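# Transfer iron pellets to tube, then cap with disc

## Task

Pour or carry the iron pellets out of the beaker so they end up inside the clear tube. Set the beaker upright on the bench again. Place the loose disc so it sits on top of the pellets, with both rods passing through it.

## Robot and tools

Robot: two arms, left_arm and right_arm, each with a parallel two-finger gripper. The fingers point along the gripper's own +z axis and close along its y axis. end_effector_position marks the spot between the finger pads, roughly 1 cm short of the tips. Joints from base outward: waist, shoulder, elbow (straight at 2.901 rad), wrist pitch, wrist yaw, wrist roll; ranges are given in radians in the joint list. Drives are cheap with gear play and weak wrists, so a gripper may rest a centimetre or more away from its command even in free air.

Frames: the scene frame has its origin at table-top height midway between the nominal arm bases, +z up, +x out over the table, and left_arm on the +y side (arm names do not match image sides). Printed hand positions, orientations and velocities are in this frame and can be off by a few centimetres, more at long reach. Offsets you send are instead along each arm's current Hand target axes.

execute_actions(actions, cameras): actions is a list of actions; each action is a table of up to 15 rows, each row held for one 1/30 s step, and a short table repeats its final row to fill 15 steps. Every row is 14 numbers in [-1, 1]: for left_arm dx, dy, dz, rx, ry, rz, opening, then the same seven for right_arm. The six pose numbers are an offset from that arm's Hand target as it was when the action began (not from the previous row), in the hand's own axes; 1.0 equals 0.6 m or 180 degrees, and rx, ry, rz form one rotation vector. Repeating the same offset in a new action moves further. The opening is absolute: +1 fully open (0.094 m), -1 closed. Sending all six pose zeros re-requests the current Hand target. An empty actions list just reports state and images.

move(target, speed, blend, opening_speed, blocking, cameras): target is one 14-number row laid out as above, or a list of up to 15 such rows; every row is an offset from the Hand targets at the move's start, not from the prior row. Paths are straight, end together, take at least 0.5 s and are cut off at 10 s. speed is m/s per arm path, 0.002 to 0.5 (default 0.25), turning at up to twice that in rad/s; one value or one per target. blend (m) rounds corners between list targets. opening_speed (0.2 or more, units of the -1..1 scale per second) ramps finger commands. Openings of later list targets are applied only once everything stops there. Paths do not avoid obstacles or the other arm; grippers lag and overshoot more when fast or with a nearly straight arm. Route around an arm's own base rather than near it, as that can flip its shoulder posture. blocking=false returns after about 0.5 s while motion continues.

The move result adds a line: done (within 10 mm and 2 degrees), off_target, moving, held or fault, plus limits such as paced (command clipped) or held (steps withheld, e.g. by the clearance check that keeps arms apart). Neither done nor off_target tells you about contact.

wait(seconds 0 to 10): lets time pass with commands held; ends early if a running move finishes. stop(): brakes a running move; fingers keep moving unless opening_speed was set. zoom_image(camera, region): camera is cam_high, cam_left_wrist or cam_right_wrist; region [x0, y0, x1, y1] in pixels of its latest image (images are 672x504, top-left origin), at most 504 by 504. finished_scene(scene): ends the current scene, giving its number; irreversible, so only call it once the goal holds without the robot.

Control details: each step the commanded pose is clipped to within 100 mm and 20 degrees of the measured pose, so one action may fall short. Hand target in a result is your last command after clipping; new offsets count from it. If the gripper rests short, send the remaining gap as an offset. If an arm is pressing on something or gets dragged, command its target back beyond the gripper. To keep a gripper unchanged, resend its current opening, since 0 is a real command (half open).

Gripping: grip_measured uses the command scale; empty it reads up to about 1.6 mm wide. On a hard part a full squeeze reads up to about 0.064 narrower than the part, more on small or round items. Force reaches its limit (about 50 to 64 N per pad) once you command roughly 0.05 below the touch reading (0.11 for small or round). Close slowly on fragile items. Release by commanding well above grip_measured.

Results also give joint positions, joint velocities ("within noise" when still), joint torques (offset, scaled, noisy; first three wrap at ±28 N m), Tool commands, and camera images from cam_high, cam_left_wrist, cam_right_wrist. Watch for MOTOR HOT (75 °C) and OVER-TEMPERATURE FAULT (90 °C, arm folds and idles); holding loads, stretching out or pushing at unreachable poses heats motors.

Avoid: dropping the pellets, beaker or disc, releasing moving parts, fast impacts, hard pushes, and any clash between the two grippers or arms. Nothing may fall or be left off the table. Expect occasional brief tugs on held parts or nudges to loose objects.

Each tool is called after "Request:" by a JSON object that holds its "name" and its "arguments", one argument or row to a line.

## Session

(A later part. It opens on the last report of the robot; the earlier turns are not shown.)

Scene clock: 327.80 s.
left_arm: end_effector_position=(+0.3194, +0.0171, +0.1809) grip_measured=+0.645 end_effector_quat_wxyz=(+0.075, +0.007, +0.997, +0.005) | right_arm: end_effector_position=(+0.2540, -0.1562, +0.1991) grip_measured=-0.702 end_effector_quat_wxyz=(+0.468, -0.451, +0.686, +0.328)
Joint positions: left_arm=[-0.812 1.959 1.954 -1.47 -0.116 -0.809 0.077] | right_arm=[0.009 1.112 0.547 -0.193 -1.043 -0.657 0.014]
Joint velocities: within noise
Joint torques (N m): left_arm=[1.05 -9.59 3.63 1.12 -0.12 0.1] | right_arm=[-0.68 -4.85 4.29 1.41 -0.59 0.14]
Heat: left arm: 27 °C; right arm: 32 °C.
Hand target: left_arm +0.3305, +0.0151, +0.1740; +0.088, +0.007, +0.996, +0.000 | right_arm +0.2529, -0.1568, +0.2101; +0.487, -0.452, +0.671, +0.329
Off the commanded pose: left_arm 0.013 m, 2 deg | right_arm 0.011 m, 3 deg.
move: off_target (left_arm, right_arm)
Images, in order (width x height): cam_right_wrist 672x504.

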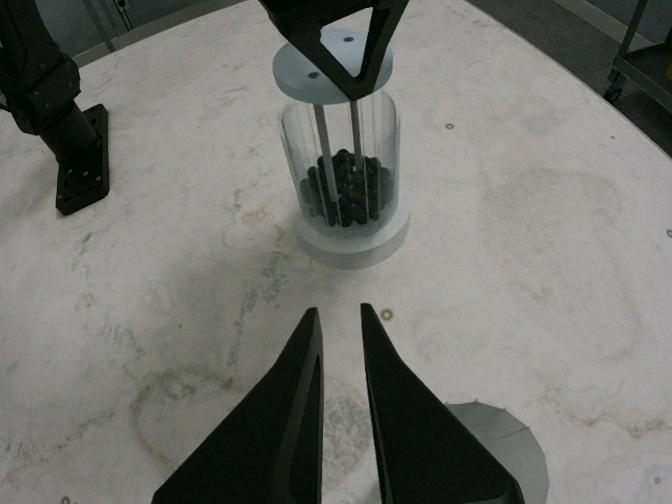

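Request:
{"name": "wait", "arguments": {
  "seconds": 0.1,
  "cameras": ["cam_left_wrist", "cam_right_wrist"]
}}

Request:
{"name": "zoom_image", "arguments": {
  "camera": "cam_left_wrist",
  "region": [260, 270, 310, 310]
}}

Request:
{"name": "zoom_image", "arguments": {
  "camera": "cam_left_wrist",
  "region": [365, 350, 415, 390]
}}

Scene clock: 329.30 s.
left_arm: end_effector_position=(+0.3194, +0.0171, +0.1809) grip_measured=+0.645 end_effector_quat_wxyz=(+0.075, +0.007, +0.997, +0.005) | right_arm: end_effector_position=(+0.2540, -0.1562, +0.1991) grip_measured=-0.702 end_effector_quat_wxyz=(+0.468, -0.451, +0.686, +0.328)
Joint positions: left_arm=[-0.812 1.959 1.954 -1.47 -0.116 -0.809 0.077] | right_arm=[0.009 1.112 0.547 -0.193 -1.043 -0.657 0.014]
Joint velocities: within noise
Joint torques (N m): left_arm=[0.9 -9.11 3.4 1.12 -0.09 0.05] | right_arm=[-0.7 -4.83 4.31 1.41 -0.61 0.16]
Heat: left arm: 27 °C; right arm: 32 °C.
Hand target: left_arm +0.3305, +0.0151, +0.1740; +0.088, +0.007, +0.996, +0.000 | right_arm +0.2529, -0.1568, +0.2101; +0.487, -0.452, +0.671, +0.329
Tool commands: left_gripper/opening=+0.45 right_gripper/opening=-0.7
Off the commanded pose: left_arm 0.013 m, 2 deg | right_arm 0.011 m, 3 deg.
wait: 0.10 s; at rest from the start
Images, in order (width x height): cam_left_wrist 672x504, cam_right_wrist 672x504.

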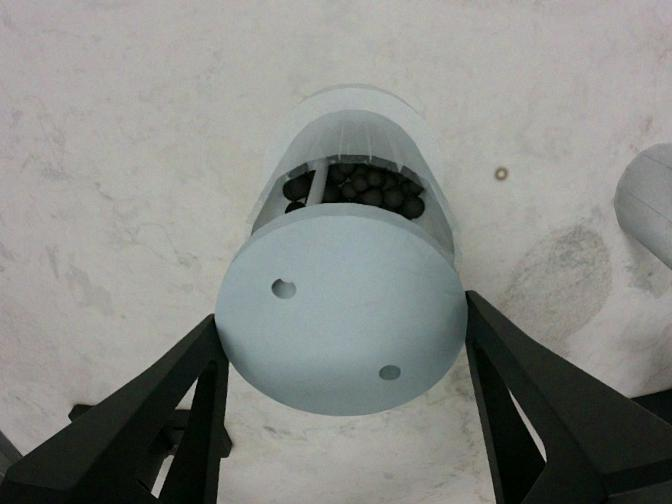

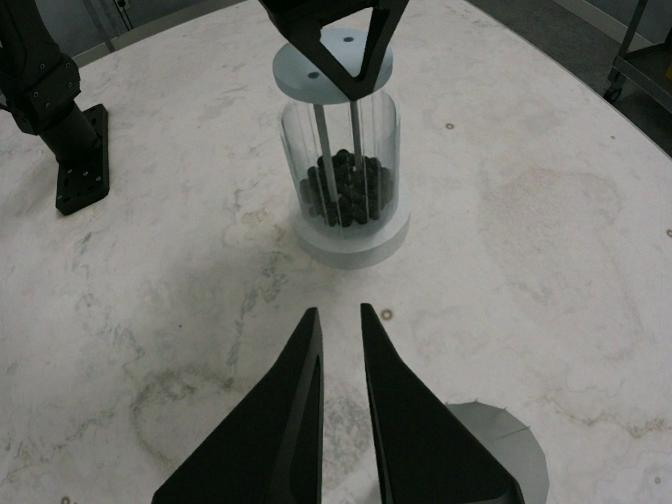

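Scaled by 10.080 from the camera's 672x504 image, which has a finer 960x720 frame.

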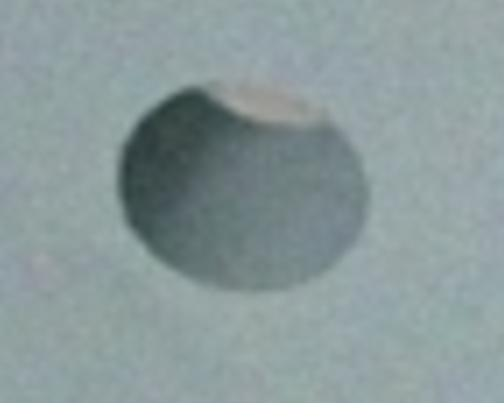

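Scaled by 10.080 from the camera's 672x504 image, which has a finer 960x720 frame.

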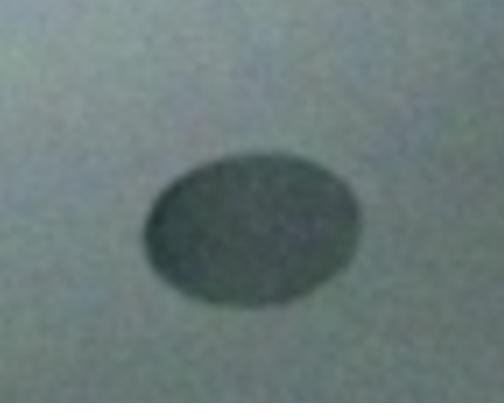

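Request:
{"name": "move", "arguments": {
  "target": [0, 0, 0, 0.0024, 0.0023, -0.0004, 0.45, 0, 0, 0, 0, 0, 0, -0.7],
  "speed": 0.02,
  "cameras": ["cam_right_wrist"]
}}

Request:
{"name": "zoom_image", "arguments": {
  "camera": "cam_right_wrist",
  "region": [250, 0, 400, 120]
}}

Scene clock: 334.50 s.
left_arm: end_effector_position=(+0.3192, +0.0170, +0.1808) grip_measured=+0.645 end_effector_quat_wxyz=(+0.074, +0.007, +0.997, +0.003) | right_arm: end_effector_position=(+0.2540, -0.1562, +0.1991) grip_measured=-0.702 end_effector_quat_wxyz=(+0.468, -0.451, +0.686, +0.328)
Joint positions: left_arm=[-0.81 1.959 1.954 -1.47 -0.112 -0.807 0.077] | right_arm=[0.009 1.112 0.547 -0.193 -1.043 -0.657 0.014]
Joint velocities: within noise
Joint torques (N m): left_arm=[1.1 -9.25 3.74 1.1 -0.04 0.05] | right_arm=[-0.54 -4.83 4.4 1.41 -0.58 0.15]
Heat: left arm: 27 °C; right arm: 32 °C.
Hand target: left_arm +0.3305, +0.0151, +0.1740; +0.084, +0.006, +0.996, -0.004 | right_arm +0.2529, -0.1568, +0.2101; +0.487, -0.452, +0.671, +0.329
Off the commanded pose: left_arm 0.013 m, 1 deg | right_arm 0.011 m, 3 deg.
move: off_target (left_arm, right_arm)
Images, in order (width x height): cam_right_wrist 672x504.

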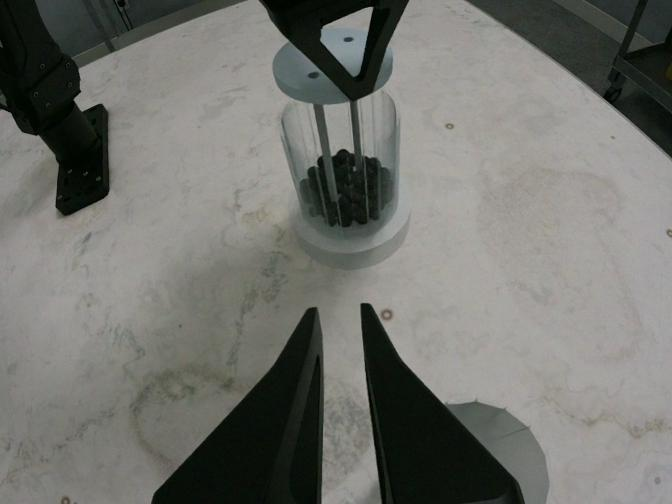

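Scaled by 3.360 from the camera's 672x504 image, which has a finer 960x720 frame.

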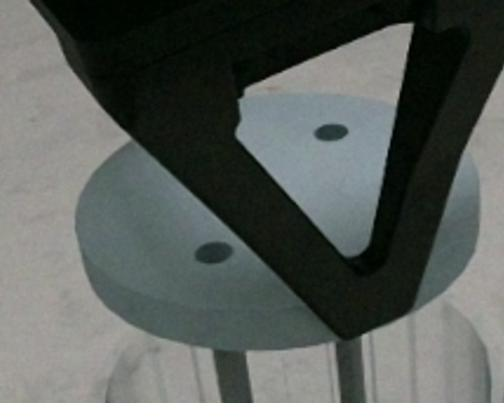

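Request:
{"name": "zoom_image", "arguments": {
  "camera": "cam_left_wrist",
  "region": [270, 140, 370, 220]
}}

This scene's latest camera images include none from cam_left_wrist. They are from: cam_right_wrist. cam_left_wrist's image comes with the result of a call that names it in "cameras".

Request:
{"name": "wait", "arguments": {
  "seconds": 0.05,
  "cameras": ["cam_left_wrist", "cam_right_wrist"]
}}

Request:
{"name": "zoom_image", "arguments": {
  "camera": "cam_left_wrist",
  "region": [270, 140, 370, 220]
}}

Request:
{"name": "zoom_image", "arguments": {
  "camera": "cam_left_wrist",
  "region": [250, 200, 430, 400]
}}

Scene clock: 335.87 s.
left_arm: end_effector_position=(+0.3196, +0.0174, +0.1808) grip_measured=+0.645 end_effector_quat_wxyz=(+0.074, +0.006, +0.997, +0.003) | right_arm: end_effector_position=(+0.2540, -0.1562, +0.1991) grip_measured=-0.702 end_effector_quat_wxyz=(+0.468, -0.451, +0.686, +0.328)
Joint positions: left_arm=[-0.809 1.959 1.954 -1.47 -0.112 -0.807 0.077] | right_arm=[0.009 1.112 0.547 -0.193 -1.043 -0.657 0.014]
Joint velocities: within noise
Joint torques (N m): left_arm=[1.03 -9.31 3.77 1.1 0.01 0.11] | right_arm=[-0.51 -4.96 4.4 1.43 -0.63 0.14]
Heat: left arm: 27 °C; right arm: 32 °C.
Hand target: left_arm +0.3305, +0.0151, +0.1740; +0.084, +0.006, +0.996, -0.004 | right_arm +0.2529, -0.1568, +0.2101; +0.487, -0.452, +0.671, +0.329
Tool commands: left_gripper/opening=+0.45 right_gripper/opening=-0.7
Off the commanded pose: left_arm 0.013 m, 1 deg | right_arm 0.011 m, 3 deg.
wait: 0.07 s; at rest from the start
Images, in order (width x height): cam_left_wrist 672x504, cam_right_wrist 672x504.

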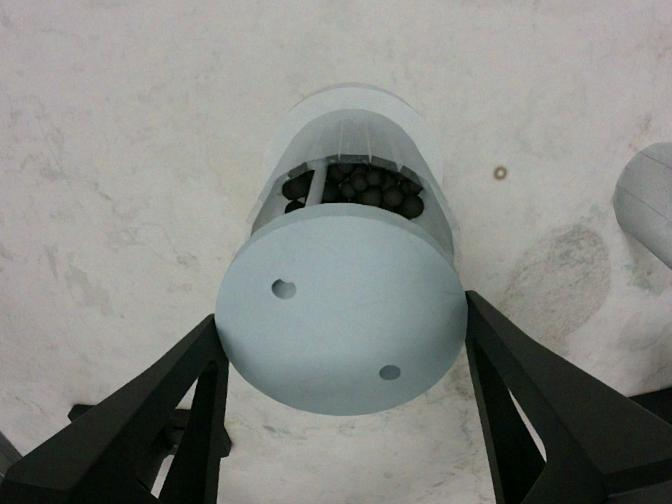

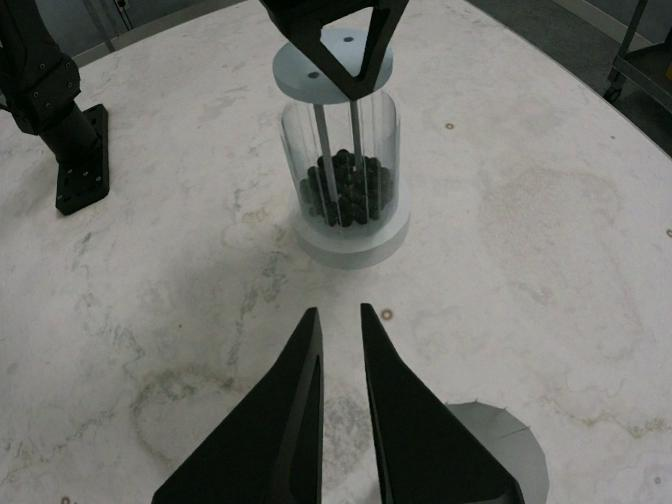

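Scaled by 5.040 from the camera's 672x504 image, which has a finer 960x720 frame.

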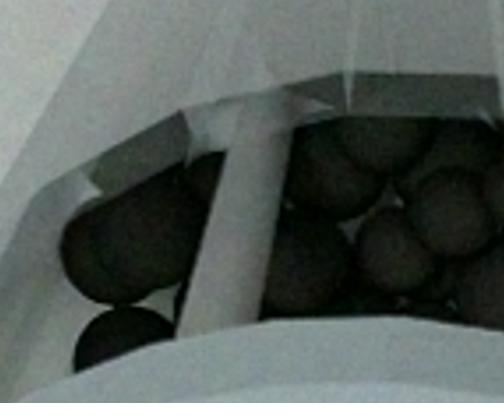

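Scaled by 2.520 from the camera's 672x504 image, which has a finer 960x720 frame.

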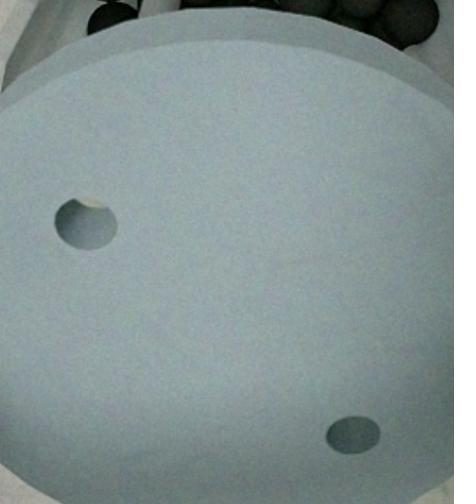

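Request:
{"name": "move", "arguments": {
  "target": [0.0123, -0.0133, -0.002, 0, 0, 0, 0.45, 0, 0, 0, 0, 0, 0, -0.7],
  "speed": 0.03,
  "cameras": []
}}

Scene clock: 341.97 s.
left_arm: end_effector_position=(+0.3194, +0.0172, +0.1808) grip_measured=+0.645 end_effector_quat_wxyz=(+0.074, +0.007, +0.997, +0.004) | right_arm: end_effector_position=(+0.2540, -0.1562, +0.1991) grip_measured=-0.702 end_effector_quat_wxyz=(+0.468, -0.451, +0.686, +0.328)
Joint positions: left_arm=[-0.81 1.959 1.954 -1.47 -0.113 -0.807 0.077] | right_arm=[0.009 1.112 0.547 -0.193 -1.043 -0.657 0.014]
Joint velocities: within noise
Joint torques (N m): left_arm=[-0.88 -9.14 3.86 0.99 -0.03 -0.1] | right_arm=[-0.66 -4.89 4.34 1.41 -0.61 0.13]
Heat: left arm: 27 °C; right arm: 32 °C.
Hand target: left_arm +0.3229, +0.0072, +0.1740; +0.084, +0.006, +0.996, -0.004 | right_arm +0.2529, -0.1568, +0.2101; +0.487, -0.452, +0.671, +0.329
Off the commanded pose: left_arm 0.013 m, 1 deg | right_arm 0.011 m, 3 deg.
move: off_target (left_arm, right_arm)
No camera images: "cameras" was empty.

Request:
{"name": "move", "arguments": {
  "target": [0.0023, -0.0024, -0.0004, 0, 0, 0, 0.45, 0, 0, 0, 0, 0, 0, -0.7],
  "speed": 0.02,
  "cameras": []
}}

Request:
{"name": "move", "arguments": {
  "target": [0.0023, -0.0024, -0.0004, 0, 0, 0, 0.45, 0, 0, 0, 0, 0, 0, -0.7],
  "speed": 0.02,
  "cameras": ["cam_right_wrist"]
}}

Request:
{"name": "zoom_image", "arguments": {
  "camera": "cam_right_wrist",
  "region": [250, 0, 400, 120]
}}

Scene clock: 343.33 s.
left_arm: end_effector_position=(+0.3193, +0.0170, +0.1810) grip_measured=+0.645 end_effector_quat_wxyz=(+0.077, +0.008, +0.997, +0.007) | right_arm: end_effector_position=(+0.2540, -0.1562, +0.1991) grip_measured=-0.702 end_effector_quat_wxyz=(+0.468, -0.451, +0.686, +0.328)
Joint positions: left_arm=[-0.815 1.959 1.954 -1.47 -0.123 -0.81 0.077] | right_arm=[0.009 1.112 0.547 -0.193 -1.043 -0.657 0.014]
Joint velocities: within noise
Joint torques (N m): left_arm=[-1.11 -8.76 4.21 1.03 -0.05 -0.11] | right_arm=[-0.62 -4.88 4.25 1.42 -0.58 0.14]
Heat: left arm: 27 °C; right arm: 32 °C.
Hand target: left_arm +0.3215, +0.0058, +0.1740; +0.084, +0.006, +0.996, -0.004 | right_arm +0.2529, -0.1568, +0.2101; +0.487, -0.452, +0.671, +0.329
Off the commanded pose: left_arm 0.013 m, 1 deg | right_arm 0.011 m, 3 deg.
move: off_target (left_arm, right_arm)
No camera images: "cameras" was empty.

Scene clock: 344.33 s.
left_arm: end_effector_position=(+0.3191, +0.0167, +0.1811) grip_measured=+0.645 end_effector_quat_wxyz=(+0.079, +0.007, +0.997, +0.008) | right_arm: end_effector_position=(+0.2540, -0.1562, +0.1991) grip_measured=-0.702 end_effector_quat_wxyz=(+0.468, -0.451, +0.686, +0.328)
Joint positions: left_arm=[-0.818 1.959 1.954 -1.47 -0.127 -0.813 0.077] | right_arm=[0.009 1.112 0.547 -0.193 -1.043 -0.657 0.014]
Joint velocities: within noise
Joint torques (N m): left_arm=[-1.13 -8.98 4.25 1.03 -0.03 -0.13] | right_arm=[-0.62 -4.82 4.36 1.38 -0.59 0.15]
Heat: left arm: 27 °C; right arm: 32 °C.
Hand target: left_arm +0.3200, +0.0043, +0.1740; +0.084, +0.006, +0.996, -0.004 | right_arm +0.2529, -0.1568, +0.2101; +0.487, -0.452, +0.671, +0.329
Off the commanded pose: left_arm 0.014 m, 1 deg | right_arm 0.011 m, 3 deg.
move: off_target (left_arm, right_arm)
Images, in order (width x height): cam_right_wrist 672x504.

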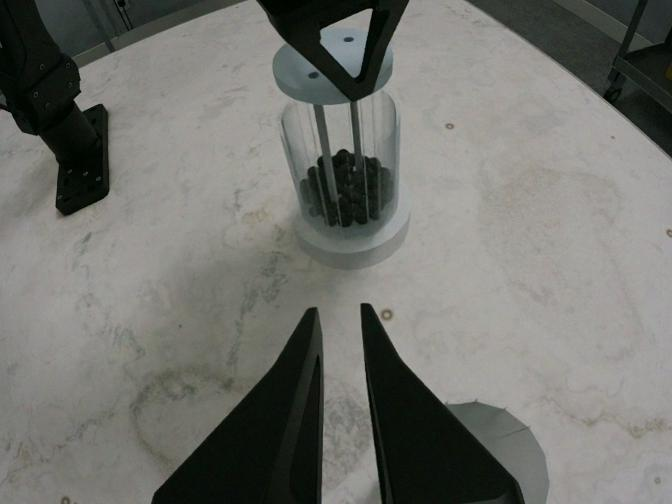

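Scaled by 3.360 from the camera's 672x504 image, which has a finer 960x720 frame.

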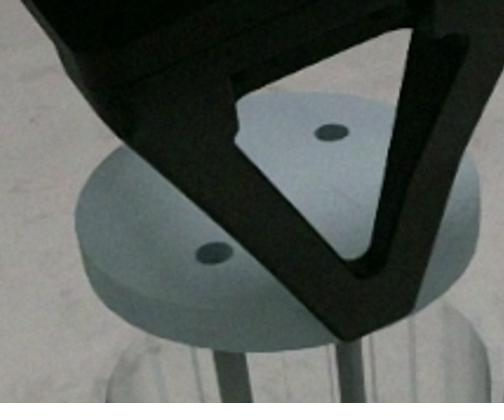

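Request:
{"name": "move", "arguments": {
  "target": [0.0023, -0.0024, -0.0004, 0, 0, 0, 0.45, 0, 0, 0, 0, 0, 0, -0.7],
  "speed": 0.02,
  "cameras": []
}}

Request:
{"name": "move", "arguments": {
  "target": [0.0023, -0.0024, -0.0004, 0, 0, 0, 0.45, 0, 0, 0, 0, 0, 0, -0.7],
  "speed": 0.02,
  "cameras": ["cam_right_wrist"]
}}

Request:
{"name": "zoom_image", "arguments": {
  "camera": "cam_right_wrist",
  "region": [250, 0, 400, 120]
}}

Scene clock: 346.17 s.
left_arm: end_effector_position=(+0.3190, +0.0166, +0.1812) grip_measured=+0.645 end_effector_quat_wxyz=(+0.081, +0.007, +0.997, +0.010) | right_arm: end_effector_position=(+0.2540, -0.1562, +0.1991) grip_measured=-0.702 end_effector_quat_wxyz=(+0.468, -0.451, +0.686, +0.328)
Joint positions: left_arm=[-0.821 1.959 1.954 -1.47 -0.133 -0.816 0.077] | right_arm=[0.009 1.112 0.547 -0.193 -1.043 -0.657 0.014]
Joint velocities: within noise
Joint torques (N m): left_arm=[-1.33 -8.87 4.48 1.04 0.05 -0.17] | right_arm=[-0.65 -4.83 4.49 1.39 -0.58 0.14]
Heat: left arm: 27 °C; right arm: 32 °C.
Hand target: left_arm +0.3186, +0.0029, +0.1741; +0.084, +0.006, +0.996, -0.004 | right_arm +0.2529, -0.1568, +0.2101; +0.487, -0.452, +0.671, +0.329
Off the commanded pose: left_arm 0.015 m, 2 deg | right_arm 0.011 m, 3 deg.
move: off_target (left_arm, right_arm)
No camera images: "cameras" was empty.

Scene clock: 347.33 s.
left_arm: end_effector_position=(+0.3188, +0.0163, +0.1813) grip_measured=+0.645 end_effector_quat_wxyz=(+0.083, +0.006, +0.996, +0.011) | right_arm: end_effector_position=(+0.2540, -0.1562, +0.1991) grip_measured=-0.702 end_effector_quat_wxyz=(+0.468, -0.451, +0.686, +0.328)
Joint positions: left_arm=[-0.824 1.959 1.954 -1.47 -0.138 -0.821 0.077] | right_arm=[0.009 1.112 0.547 -0.193 -1.043 -0.657 0.014]
Joint velocities: within noise
Joint torques (N m): left_arm=[-1.69 -8.8 4.44 1.01 0.07 -0.14] | right_arm=[-0.68 -4.94 4.3 1.39 -0.6 0.12]
Heat: left arm: 27 °C; right arm: 32 °C.
Hand target: left_arm +0.3172, +0.0015, +0.1741; +0.084, +0.006, +0.996, -0.004 | right_arm +0.2529, -0.1568, +0.2101; +0.487, -0.452, +0.671, +0.329
Off the commanded pose: left_arm 0.017 m, 2 deg | right_arm 0.011 m, 3 deg.
move: off_target (left_arm, right_arm)
Images, in order (width x height): cam_right_wrist 672x504.

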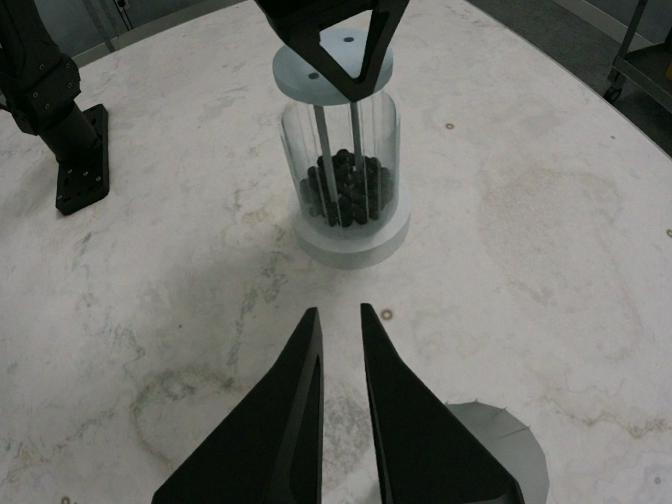

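Scaled by 3.360 from the camera's 672x504 image, which has a finer 960x720 frame.

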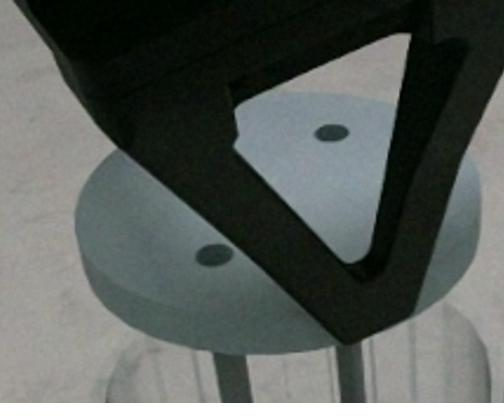

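Request:
{"name": "move", "arguments": {
  "target": [-0.0011, 0, -0.0066, 0, 0, 0, 0.45, 0, 0, 0, 0, 0, 0, -0.7],
  "speed": 0.02,
  "cameras": ["cam_right_wrist"]
}}

Request:
{"name": "zoom_image", "arguments": {
  "camera": "cam_right_wrist",
  "region": [250, 0, 400, 120]
}}

Scene clock: 348.87 s.
left_arm: end_effector_position=(+0.3184, +0.0159, +0.1813) grip_measured=+0.645 end_effector_quat_wxyz=(+0.083, +0.007, +0.996, +0.011) | right_arm: end_effector_position=(+0.2540, -0.1562, +0.1991) grip_measured=-0.702 end_effector_quat_wxyz=(+0.468, -0.451, +0.686, +0.328)
Joint positions: left_arm=[-0.825 1.959 1.954 -1.47 -0.138 -0.821 0.077] | right_arm=[0.009 1.112 0.547 -0.193 -1.043 -0.657 0.014]
Joint velocities: within noise
Joint torques (N m): left_arm=[-1.63 -8.4 6.12 0.87 0.05 -0.11] | right_arm=[-0.61 -4.9 4.33 1.4 -0.58 0.14]
Heat: left arm: 27 °C; right arm: 32 °C.
Hand target: left_arm +0.3172, +0.0015, +0.1781; +0.084, +0.006, +0.996, -0.004 | right_arm +0.2529, -0.1568, +0.2101; +0.487, -0.452, +0.671, +0.329
Off the commanded pose: left_arm 0.015 m, 2 deg | right_arm 0.011 m, 3 deg.
move: off_target (left_arm, right_arm)
Images, in order (width x height): cam_right_wrist 672x504.

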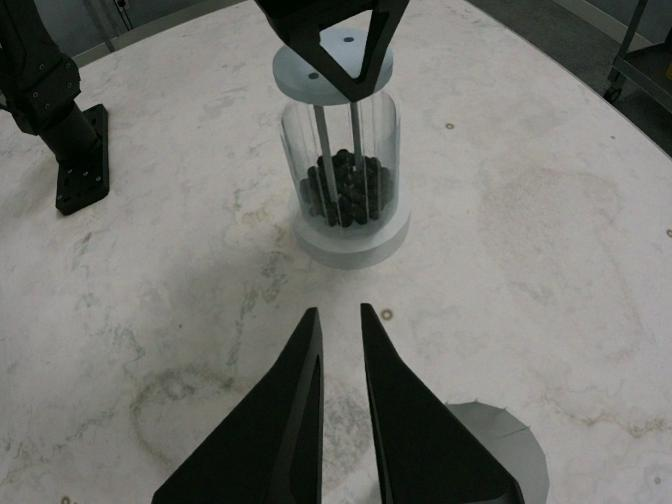

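Scaled by 3.360 from the camera's 672x504 image, which has a finer 960x720 frame.

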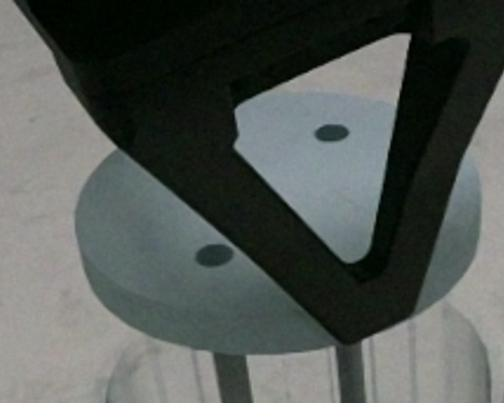

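Request:
{"name": "move", "arguments": {
  "target": [
    [-0.0123, 0.0133, 0.002, 0, 0, 0, 0.45, 0, 0, 0, 0, 0, 0, -0.7],
    [-0.0170, 0.0131, -0.0257, -0.0024, -0.0023, 0.0004, 0.45, 0, 0, 0, 0, 0, 0, -0.7],
    [-0.0054, 0.0072, -0.0192, -0.0024, -0.0023, 0.0004, 0.45, 0, 0, 0, 0, 0, 0, -0.7],
    [-0.0143, 0.0170, -0.0178, -0.0024, -0.0023, 0.0004, 0.45, 0, 0, 0, 0, 0, 0, -0.7]
  ],
  "speed": [0.05, 0.05, 0.05, 0.12],
  "cameras": ["cam_right_wrist"]
}}

Request:
{"name": "zoom_image", "arguments": {
  "camera": "cam_right_wrist",
  "region": [250, 0, 400, 120]
}}

Scene clock: 353.57 s.
left_arm: end_effector_position=(+0.3229, +0.0095, +0.1926) grip_measured=+0.645 end_effector_quat_wxyz=(+0.089, +0.006, +0.996, -0.007) | right_arm: end_effector_position=(+0.2540, -0.1562, +0.1991) grip_measured=-0.702 end_effector_quat_wxyz=(+0.468, -0.451, +0.686, +0.328)
Joint positions: left_arm=[-0.821 1.968 2.011 -1.482 -0.123 -0.818 0.077] | right_arm=[0.009 1.112 0.547 -0.193 -1.043 -0.657 0.014]
Joint velocities: within noise
Joint torques (N m): left_arm=[0.54 -9.31 5.34 0.54 -0.09 0.07] | right_arm=[-0.68 -4.88 4.3 1.43 -0.63 0.11]
Heat: left arm: 27 °C; right arm: 32 °C.
Hand target: left_arm +0.3240, +0.0117, +0.1900; +0.088, +0.007, +0.996, +0.000 | right_arm +0.2529, -0.1568, +0.2101; +0.487, -0.452, +0.671, +0.329
Off the commanded pose: left_arm 0.004 m, 1 deg | right_arm 0.011 m, 3 deg.
move: off_target (right_arm)
Images, in order (width x height): cam_right_wrist 672x504.

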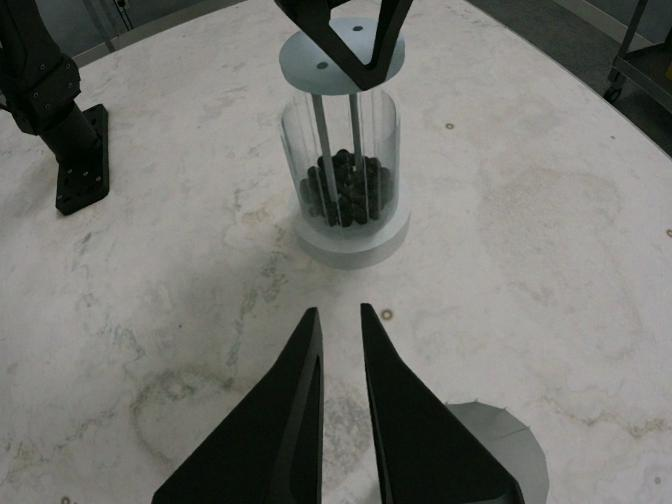

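Scaled by 3.360 from the camera's 672x504 image, which has a finer 960x720 frame.

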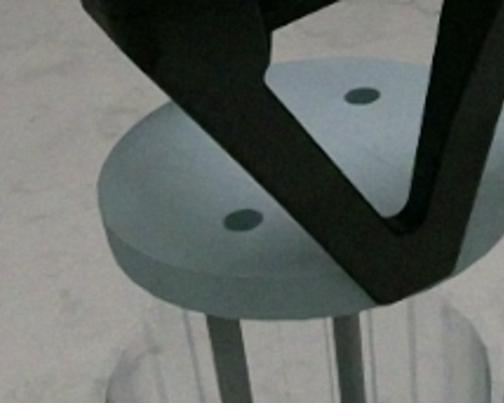

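Request:
{"name": "move", "arguments": {
  "target": [
    [0.0113, -0.0038, -0.0020, 0, 0, 0, 0.45, 0, 0, 0, 0, 0, 0, -0.7],
    [0.0024, 0.0060, -0.0004, 0, 0, 0, 0.45, 0, 0, 0, 0, 0, 0, -0.7]
  ],
  "speed": [0.05, 0.12],
  "cameras": []
}}

Scene clock: 355.50 s.
left_arm: end_effector_position=(+0.3187, +0.0114, +0.1860) grip_measured=+0.645 end_effector_quat_wxyz=(+0.081, +0.010, +0.997, +0.002) | right_arm: end_effector_position=(+0.2540, -0.1562, +0.1991) grip_measured=-0.702 end_effector_quat_wxyz=(+0.468, -0.451, +0.686, +0.328)
Joint positions: left_arm=[-0.825 1.968 1.987 -1.482 -0.123 -0.816 0.077] | right_arm=[0.009 1.112 0.547 -0.193 -1.043 -0.657 0.014]
Joint velocities: within noise
Joint torques (N m): left_arm=[0.85 -10.67 5.29 0.58 -0.04 0.03] | right_arm=[-0.64 -4.83 4.42 1.4 -0.57 0.15]
Heat: left arm: 27 °C; right arm: 32 °C.
Hand target: left_arm +0.3226, +0.0153, +0.1900; +0.088, +0.007, +0.996, +0.000 | right_arm +0.2529, -0.1568, +0.2101; +0.487, -0.452, +0.671, +0.329
Off the commanded pose: left_arm 0.007 m, 1 deg | right_arm 0.011 m, 3 deg.
move: off_target (right_arm)
No camera images: "cameras" was empty.

Request:
{"name": "execute_actions", "arguments": {
  "actions": [
    [[-0.0066, 0.0073, 0.0012, 0, 0, 0, 0.45, 0, 0, 0, 0, 0, 0, -0.7], [-0.0066, 0.0073, 0.0012, 0, 0, 0, 0.45, 0, 0, 0, 0, 0, 0, -0.7], [-0.0066, 0.0073, 0.0012, 0, 0, 0, 0.45, 0, 0, 0, 0, 0, 0, -0.7], [0, 0, 0, 0, 0, 0, 0.45, 0, 0, 0, 0, 0, 0, -0.7]]
  ],
  "cameras": []
}}

Scene clock: 360.57 s.
left_arm: end_effector_position=(+0.3223, +0.0151, +0.1859) grip_measured=+0.645 end_effector_quat_wxyz=(+0.081, +0.003, +0.997, +0.002) | right_arm: end_effector_position=(+0.2540, -0.1562, +0.1991) grip_measured=-0.702 end_effector_quat_wxyz=(+0.468, -0.451, +0.686, +0.328)
Joint positions: left_arm=[-0.812 1.968 1.987 -1.482 -0.121 -0.815 0.077] | right_arm=[0.009 1.112 0.547 -0.193 -1.043 -0.657 0.014]
Joint velocities: within noise
Joint torques (N m): left_arm=[-0.29 -10.85 5.49 0.56 -0.14 -0.02] | right_arm=[-0.69 -4.92 4.48 1.42 -0.59 0.14]
Heat: left arm: 28 °C; right arm: 32 °C.
Hand target: left_arm +0.3226, +0.0153, +0.1900; +0.088, +0.007, +0.996, +0.000 | right_arm +0.2529, -0.1568, +0.2101; +0.487, -0.452, +0.671, +0.329
Off the commanded pose: left_arm 0.004 m, 1 deg | right_arm 0.011 m, 3 deg.
No camera images: "cameras" was empty.

Request:
{"name": "execute_actions", "arguments": {
  "actions": [
    [[0.0112, -0.0122, -0.002, 0, 0, 0, 0.45, 0, 0, 0, 0, 0, 0, -0.7], [0.0112, -0.0122, -0.002, 0, 0, 0, 0.45, 0, 0, 0, 0, 0, 0, -0.7], [0, 0, 0, 0, 0, 0, 0.45, 0, 0, 0, 0, 0, 0, -0.7]]
  ],
  "cameras": ["cam_right_wrist"]
}}

Request:
{"name": "zoom_image", "arguments": {
  "camera": "cam_right_wrist",
  "region": [250, 0, 400, 120]
}}

Scene clock: 362.23 s.
left_arm: end_effector_position=(+0.3210, +0.0138, +0.1859) grip_measured=+0.645 end_effector_quat_wxyz=(+0.081, +0.006, +0.997, +0.002) | right_arm: end_effector_position=(+0.2540, -0.1562, +0.1991) grip_measured=-0.702 end_effector_quat_wxyz=(+0.468, -0.451, +0.686, +0.328)
Joint positions: left_arm=[-0.816 1.968 1.987 -1.482 -0.121 -0.815 0.077] | right_arm=[0.009 1.112 0.547 -0.193 -1.043 -0.657 0.014]
Joint velocities: within noise
Joint torques (N m): left_arm=[0.65 -10.7 5.38 0.6 -0.11 0.04] | right_arm=[-0.62 -4.88 4.34 1.44 -0.61 0.15]
Heat: left arm: 28 °C; right arm: 32 °C.
Hand target: left_arm +0.3226, +0.0153, +0.1900; +0.088, +0.007, +0.996, +0.000 | right_arm +0.2529, -0.1568, +0.2101; +0.487, -0.452, +0.671, +0.329
Off the commanded pose: left_arm 0.005 m, 1 deg | right_arm 0.011 m, 3 deg.
Images, in order (width x height): cam_right_wrist 672x504.

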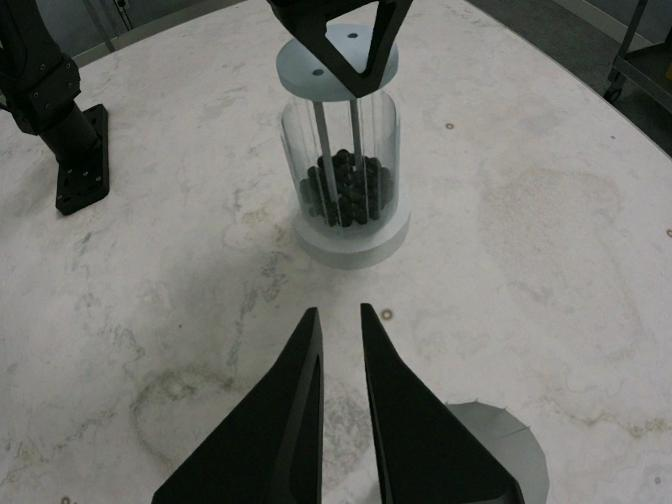

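Scaled by 3.360 from the camera's 672x504 image, which has a finer 960x720 frame.

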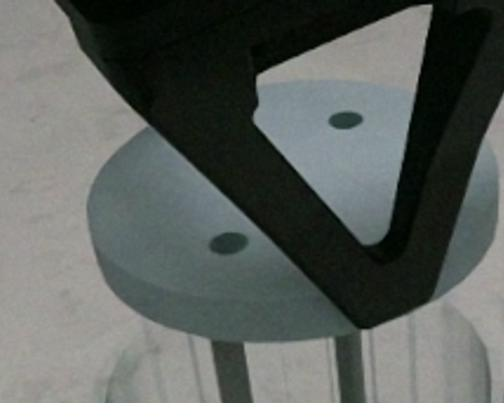

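Request:
{"name": "move", "arguments": {
  "target": [0.0059, 0.0018, 0.0218, 0, 0, 0, 0.45, 0, 0, 0, 0, 0, 0, -0.7],
  "speed": 0.03,
  "cameras": ["cam_right_wrist", "cam_left_wrist"]
}}

Request:
{"name": "zoom_image", "arguments": {
  "camera": "cam_right_wrist",
  "region": [250, 0, 400, 120]
}}

Scene clock: 364.70 s.
left_arm: end_effector_position=(+0.3194, +0.0156, +0.1806) grip_measured=+0.645 end_effector_quat_wxyz=(+0.084, +0.006, +0.996, -0.001) | right_arm: end_effector_position=(+0.2540, -0.1562, +0.1991) grip_measured=-0.702 end_effector_quat_wxyz=(+0.468, -0.451, +0.686, +0.328)
Joint positions: left_arm=[-0.816 1.941 1.925 -1.439 -0.121 -0.813 0.077] | right_arm=[0.009 1.112 0.547 -0.193 -1.043 -0.657 0.014]
Joint velocities: within noise
Joint torques (N m): left_arm=[0.42 -9.95 3.48 0.82 -0.12 0.06] | right_arm=[-0.64 -4.89 4.36 1.4 -0.59 0.14]
Heat: left arm: 28 °C; right arm: 32 °C.
Hand target: left_arm +0.3214, +0.0164, +0.1765; +0.088, +0.007, +0.996, +0.000 | right_arm +0.2529, -0.1568, +0.2101; +0.487, -0.452, +0.671, +0.329
Off the commanded pose: left_arm 0.005 m, 0 deg | right_arm 0.011 m, 3 deg.
move: off_target (right_arm)
Images, in order (width x height): cam_left_wrist 672x504, cam_right_wrist 672x504.

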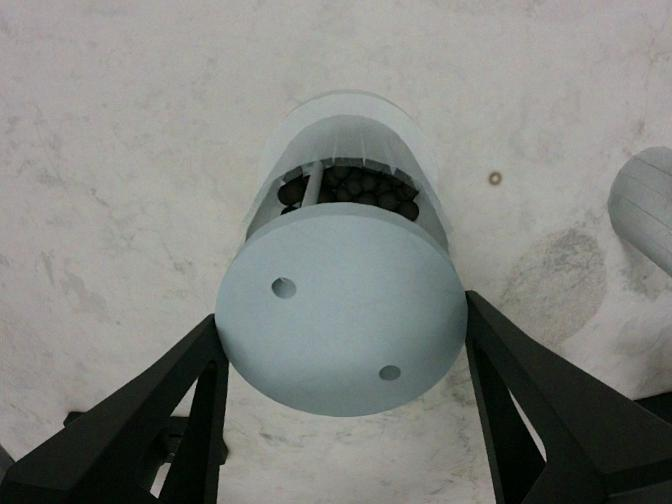

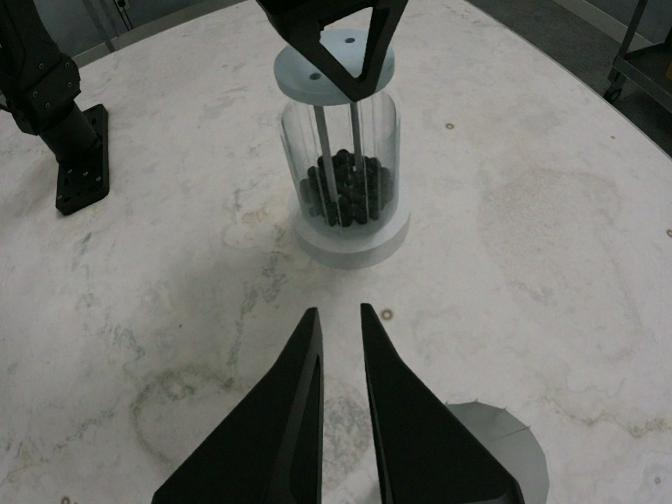

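Scaled by 3.360 from the camera's 672x504 image, which has a finer 960x720 frame.

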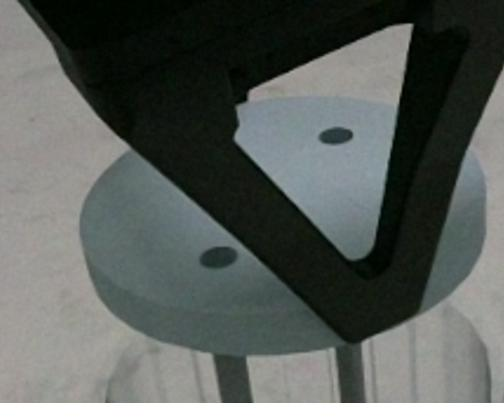

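Request:
{"name": "move", "arguments": {
  "target": [0.0037, 0.0034, -0.0006, 0, 0, 0, 0.45, 0, 0, 0, 0, 0, 0, -0.7],
  "speed": 0.02,
  "cameras": ["cam_right_wrist"]
}}

Request:
{"name": "zoom_image", "arguments": {
  "camera": "cam_right_wrist",
  "region": [250, 0, 400, 120]
}}

Scene clock: 366.30 s.
left_arm: end_effector_position=(+0.3193, +0.0157, +0.1810) grip_measured=+0.645 end_effector_quat_wxyz=(+0.087, +0.006, +0.996, -0.005) | right_arm: end_effector_position=(+0.2540, -0.1562, +0.1991) grip_measured=-0.702 end_effector_quat_wxyz=(+0.468, -0.451, +0.686, +0.328)
Joint positions: left_arm=[-0.816 1.928 1.908 -1.424 -0.121 -0.813 0.077] | right_arm=[0.009 1.112 0.547 -0.193 -1.043 -0.657 0.014]
Joint velocities: within noise
Joint torques (N m): left_arm=[0.51 -9.98 3.55 0.75 -0.1 0.04] | right_arm=[-0.61 -4.78 4.4 1.4 -0.61 0.13]
Heat: left arm: 28 °C; right arm: 32 °C.
Hand target: left_arm +0.3192, +0.0185, +0.1764; +0.088, +0.007, +0.996, +0.000 | right_arm +0.2529, -0.1568, +0.2101; +0.487, -0.452, +0.671, +0.329
Off the commanded pose: left_arm 0.005 m, 1 deg | right_arm 0.011 m, 3 deg.
move: off_target (right_arm)
Images, in order (width x height): cam_right_wrist 672x504.

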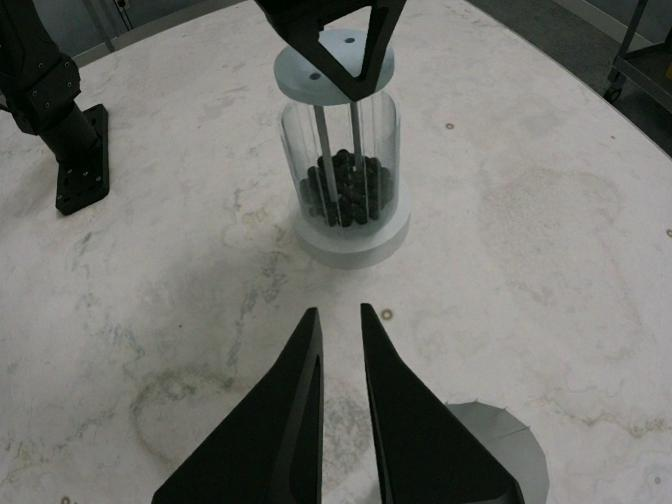

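Scaled by 3.360 from the camera's 672x504 image, which has a finer 960x720 frame.

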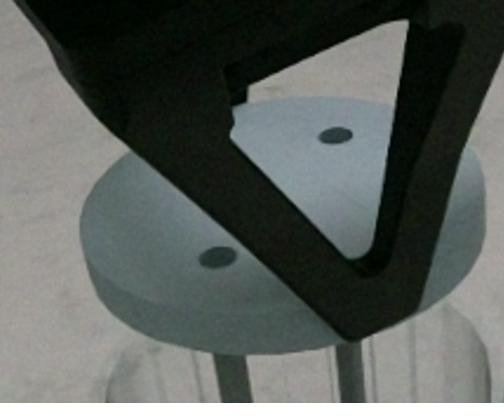

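Request:
{"name": "move", "arguments": {
  "target": [
    [-0.0083, -0.0039, -0.0215, 0, 0, 0, 0.45, 0, 0, 0, 0, 0, 0, -0.7],
    [-0.0024, -0.0021, 0.0003, 0, 0, 0, 0.45, 0, 0, 0, 0, 0, 0, -0.7]
  ],
  "speed": [0.05, 0.03],
  "cameras": ["cam_right_wrist"]
}}

Request:
{"name": "zoom_image", "arguments": {
  "camera": "cam_right_wrist",
  "region": [250, 0, 400, 120]
}}

Scene clock: 369.40 s.
left_arm: end_effector_position=(+0.3172, +0.0171, +0.1813) grip_measured=+0.645 end_effector_quat_wxyz=(+0.084, +0.007, +0.996, -0.001) | right_arm: end_effector_position=(+0.2540, -0.1562, +0.1991) grip_measured=-0.702 end_effector_quat_wxyz=(+0.468, -0.450, +0.686, +0.328)
Joint positions: left_arm=[-0.818 1.93 1.913 -1.438 -0.121 -0.813 0.077] | right_arm=[0.009 1.112 0.547 -0.193 -1.043 -0.655 0.014]
Joint velocities: within noise
Joint torques (N m): left_arm=[0.32 -9.55 3.99 0.8 -0.11 0.03] | right_arm=[-0.54 -4.82 4.42 1.4 -0.59 0.14]
Heat: left arm: 28 °C; right arm: 32 °C.
Hand target: left_arm +0.3206, +0.0172, +0.1765; +0.088, +0.007, +0.996, +0.000 | right_arm +0.2529, -0.1568, +0.2101; +0.487, -0.452, +0.671, +0.329
Off the commanded pose: left_arm 0.006 m, 0 deg | right_arm 0.011 m, 3 deg.
move: off_target (right_arm)
Images, in order (width x height): cam_right_wrist 672x504.

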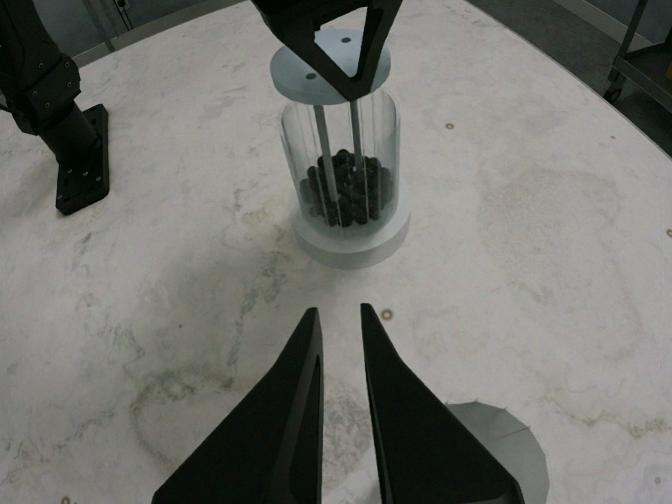

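Scaled by 3.360 from the camera's 672x504 image, which has a finer 960x720 frame.

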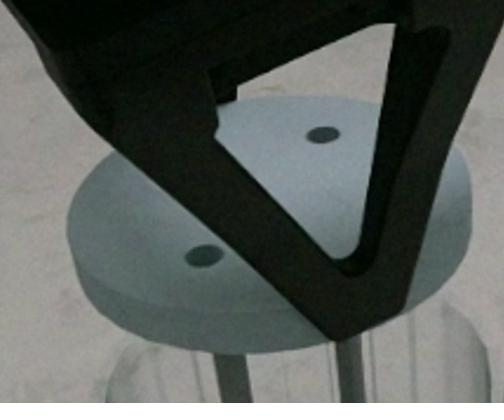

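Request:
{"name": "wait", "arguments": {
  "seconds": 0.05,
  "cameras": ["cam_left_wrist", "cam_right_wrist"]
}}

Request:
{"name": "zoom_image", "arguments": {
  "camera": "cam_left_wrist",
  "region": [280, 150, 350, 210]
}}

Request:
{"name": "zoom_image", "arguments": {
  "camera": "cam_left_wrist",
  "region": [260, 270, 310, 310]
}}

Scene clock: 371.57 s.
left_arm: end_effector_position=(+0.3172, +0.0171, +0.1813) grip_measured=+0.645 end_effector_quat_wxyz=(+0.084, +0.007, +0.996, -0.001) | right_arm: end_effector_position=(+0.2540, -0.1562, +0.1991) grip_measured=-0.702 end_effector_quat_wxyz=(+0.468, -0.450, +0.686, +0.328)
Joint positions: left_arm=[-0.818 1.93 1.913 -1.438 -0.121 -0.813 0.077] | right_arm=[0.009 1.112 0.547 -0.193 -1.043 -0.655 0.014]
Joint velocities: within noise
Joint torques (N m): left_arm=[0.43 -9.63 4.18 0.86 -0.09 0.02] | right_arm=[-0.66 -4.79 4.3 1.42 -0.61 0.12]
Heat: left arm: 28 °C; right arm: 32 °C.
Hand target: left_arm +0.3206, +0.0172, +0.1765; +0.088, +0.007, +0.996, +0.000 | right_arm +0.2529, -0.1568, +0.2101; +0.487, -0.452, +0.671, +0.329
Tool commands: left_gripper/opening=+0.45 right_gripper/opening=-0.7
Off the commanded pose: left_arm 0.006 m, 0 deg | right_arm 0.011 m, 3 deg.
wait: 0.07 s; at rest from the start
Images, in order (width x height): cam_left_wrist 672x504, cam_right_wrist 672x504.

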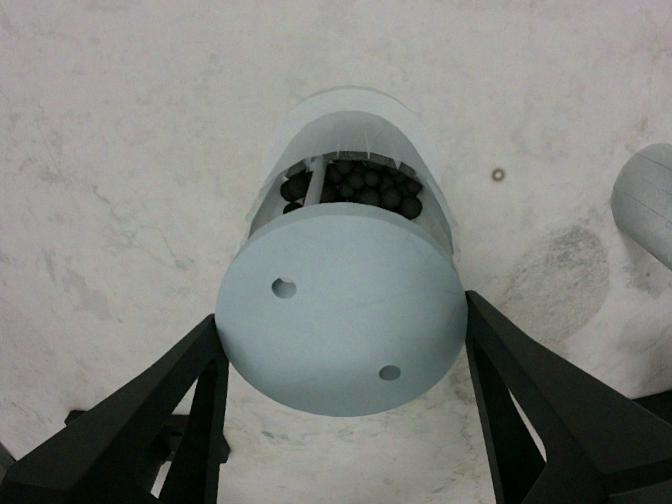

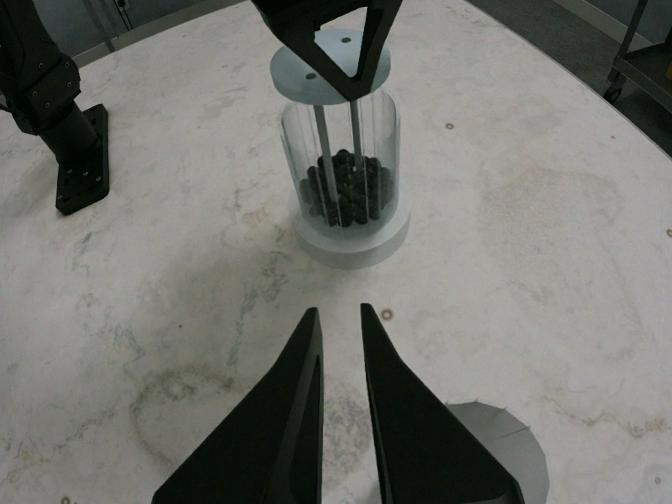

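Scaled by 7.200 from the camera's 672x504 image, which has a finer 960x720 frame.

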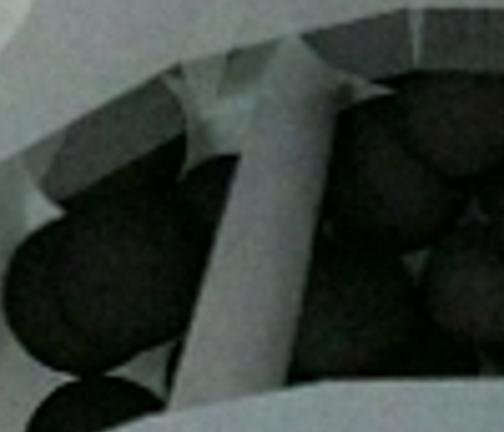

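Scaled by 10.080 from the camera's 672x504 image, which has a finer 960x720 frame.

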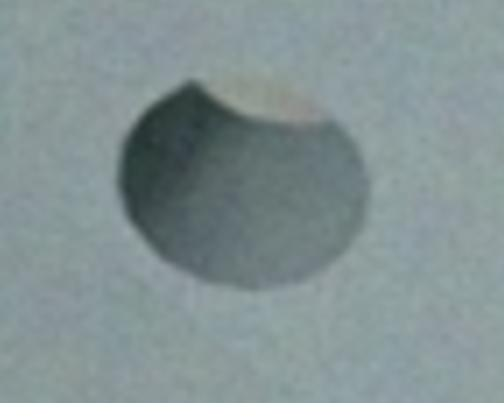

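Request:
{"name": "move", "arguments": {
  "target": [
    [-0.0077, -0.0017, -0.0333, 0, 0, 0, 0.45, 0, 0, 0, 0, 0, 0, -0.7],
    [0.1021, 0.1022, -0.0527, 0, 0, 0, 0.45, 0, 0, 0, 0, 0, 0, -0.7]
  ],
  "speed": [0.05, 0.12],
  "cameras": ["cam_left_wrist", "cam_right_wrist"]
}}

Request:
{"name": "zoom_image", "arguments": {
  "camera": "cam_right_wrist",
  "region": [280, 30, 400, 180]
}}

Request:
{"name": "zoom_image", "arguments": {
  "camera": "cam_right_wrist",
  "region": [300, 40, 370, 110]
}}

Scene clock: 378.13 s.
left_arm: end_effector_position=(+0.2563, +0.0816, +0.1877) grip_measured=+0.645 end_effector_quat_wxyz=(+0.069, +0.010, +0.997, +0.015) | right_arm: end_effector_position=(+0.2540, -0.1562, +0.1991) grip_measured=-0.702 end_effector_quat_wxyz=(+0.468, -0.450, +0.686, +0.328)
Joint positions: left_arm=[-0.824 1.62 1.566 -1.446 -0.121 -0.816 0.077] | right_arm=[0.009 1.112 0.547 -0.193 -1.043 -0.655 0.014]
Joint velocities: within noise
Joint torques (N m): left_arm=[-0.95 -9.61 5.46 0.66 -0.13 -0.12] | right_arm=[-0.66 -4.89 4.48 1.41 -0.63 0.13]
Heat: left arm: 28 °C; right arm: 32 °C.
Hand target: left_arm +0.2556, +0.0794, +0.1970; +0.088, +0.007, +0.996, +0.000 | right_arm +0.2529, -0.1568, +0.2101; +0.487, -0.452, +0.671, +0.329
Off the commanded pose: left_arm 0.010 m, 3 deg | right_arm 0.011 m, 3 deg.
move: off_target (left_arm, right_arm)
Images, in order (width x height): cam_left_wrist 672x504, cam_right_wrist 672x504.

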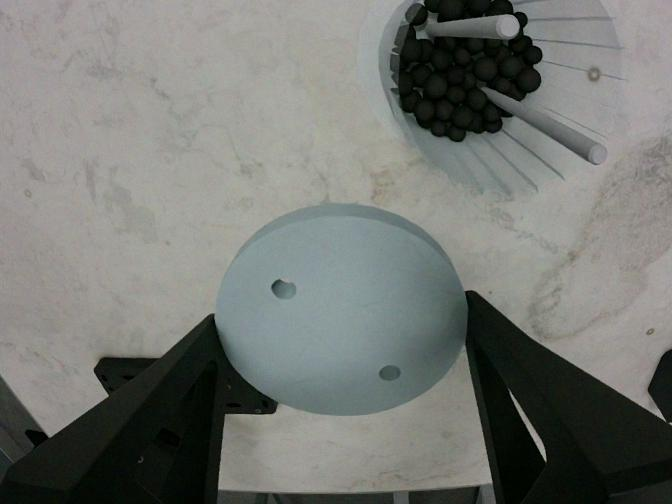

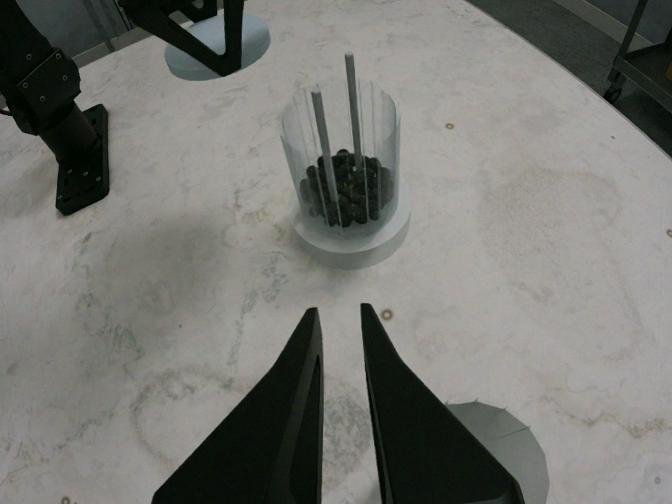

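Scaled by 3.360 from the camera's 672x504 image, which has a finer 960x720 frame.

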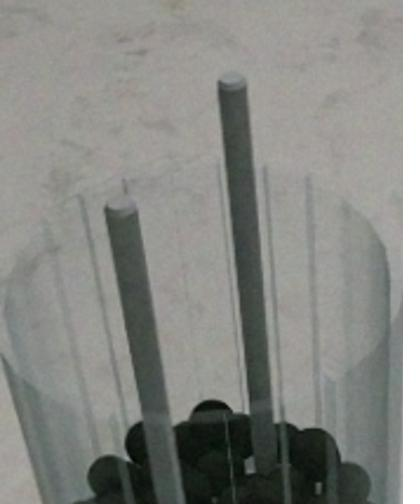

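Scaled by 7.200 from the camera's 672x504 image, which has a finer 960x720 frame.

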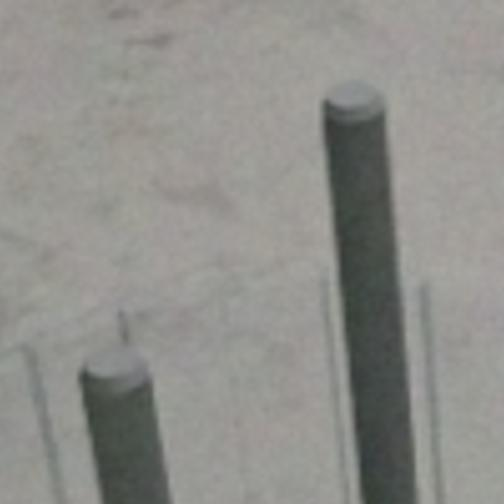

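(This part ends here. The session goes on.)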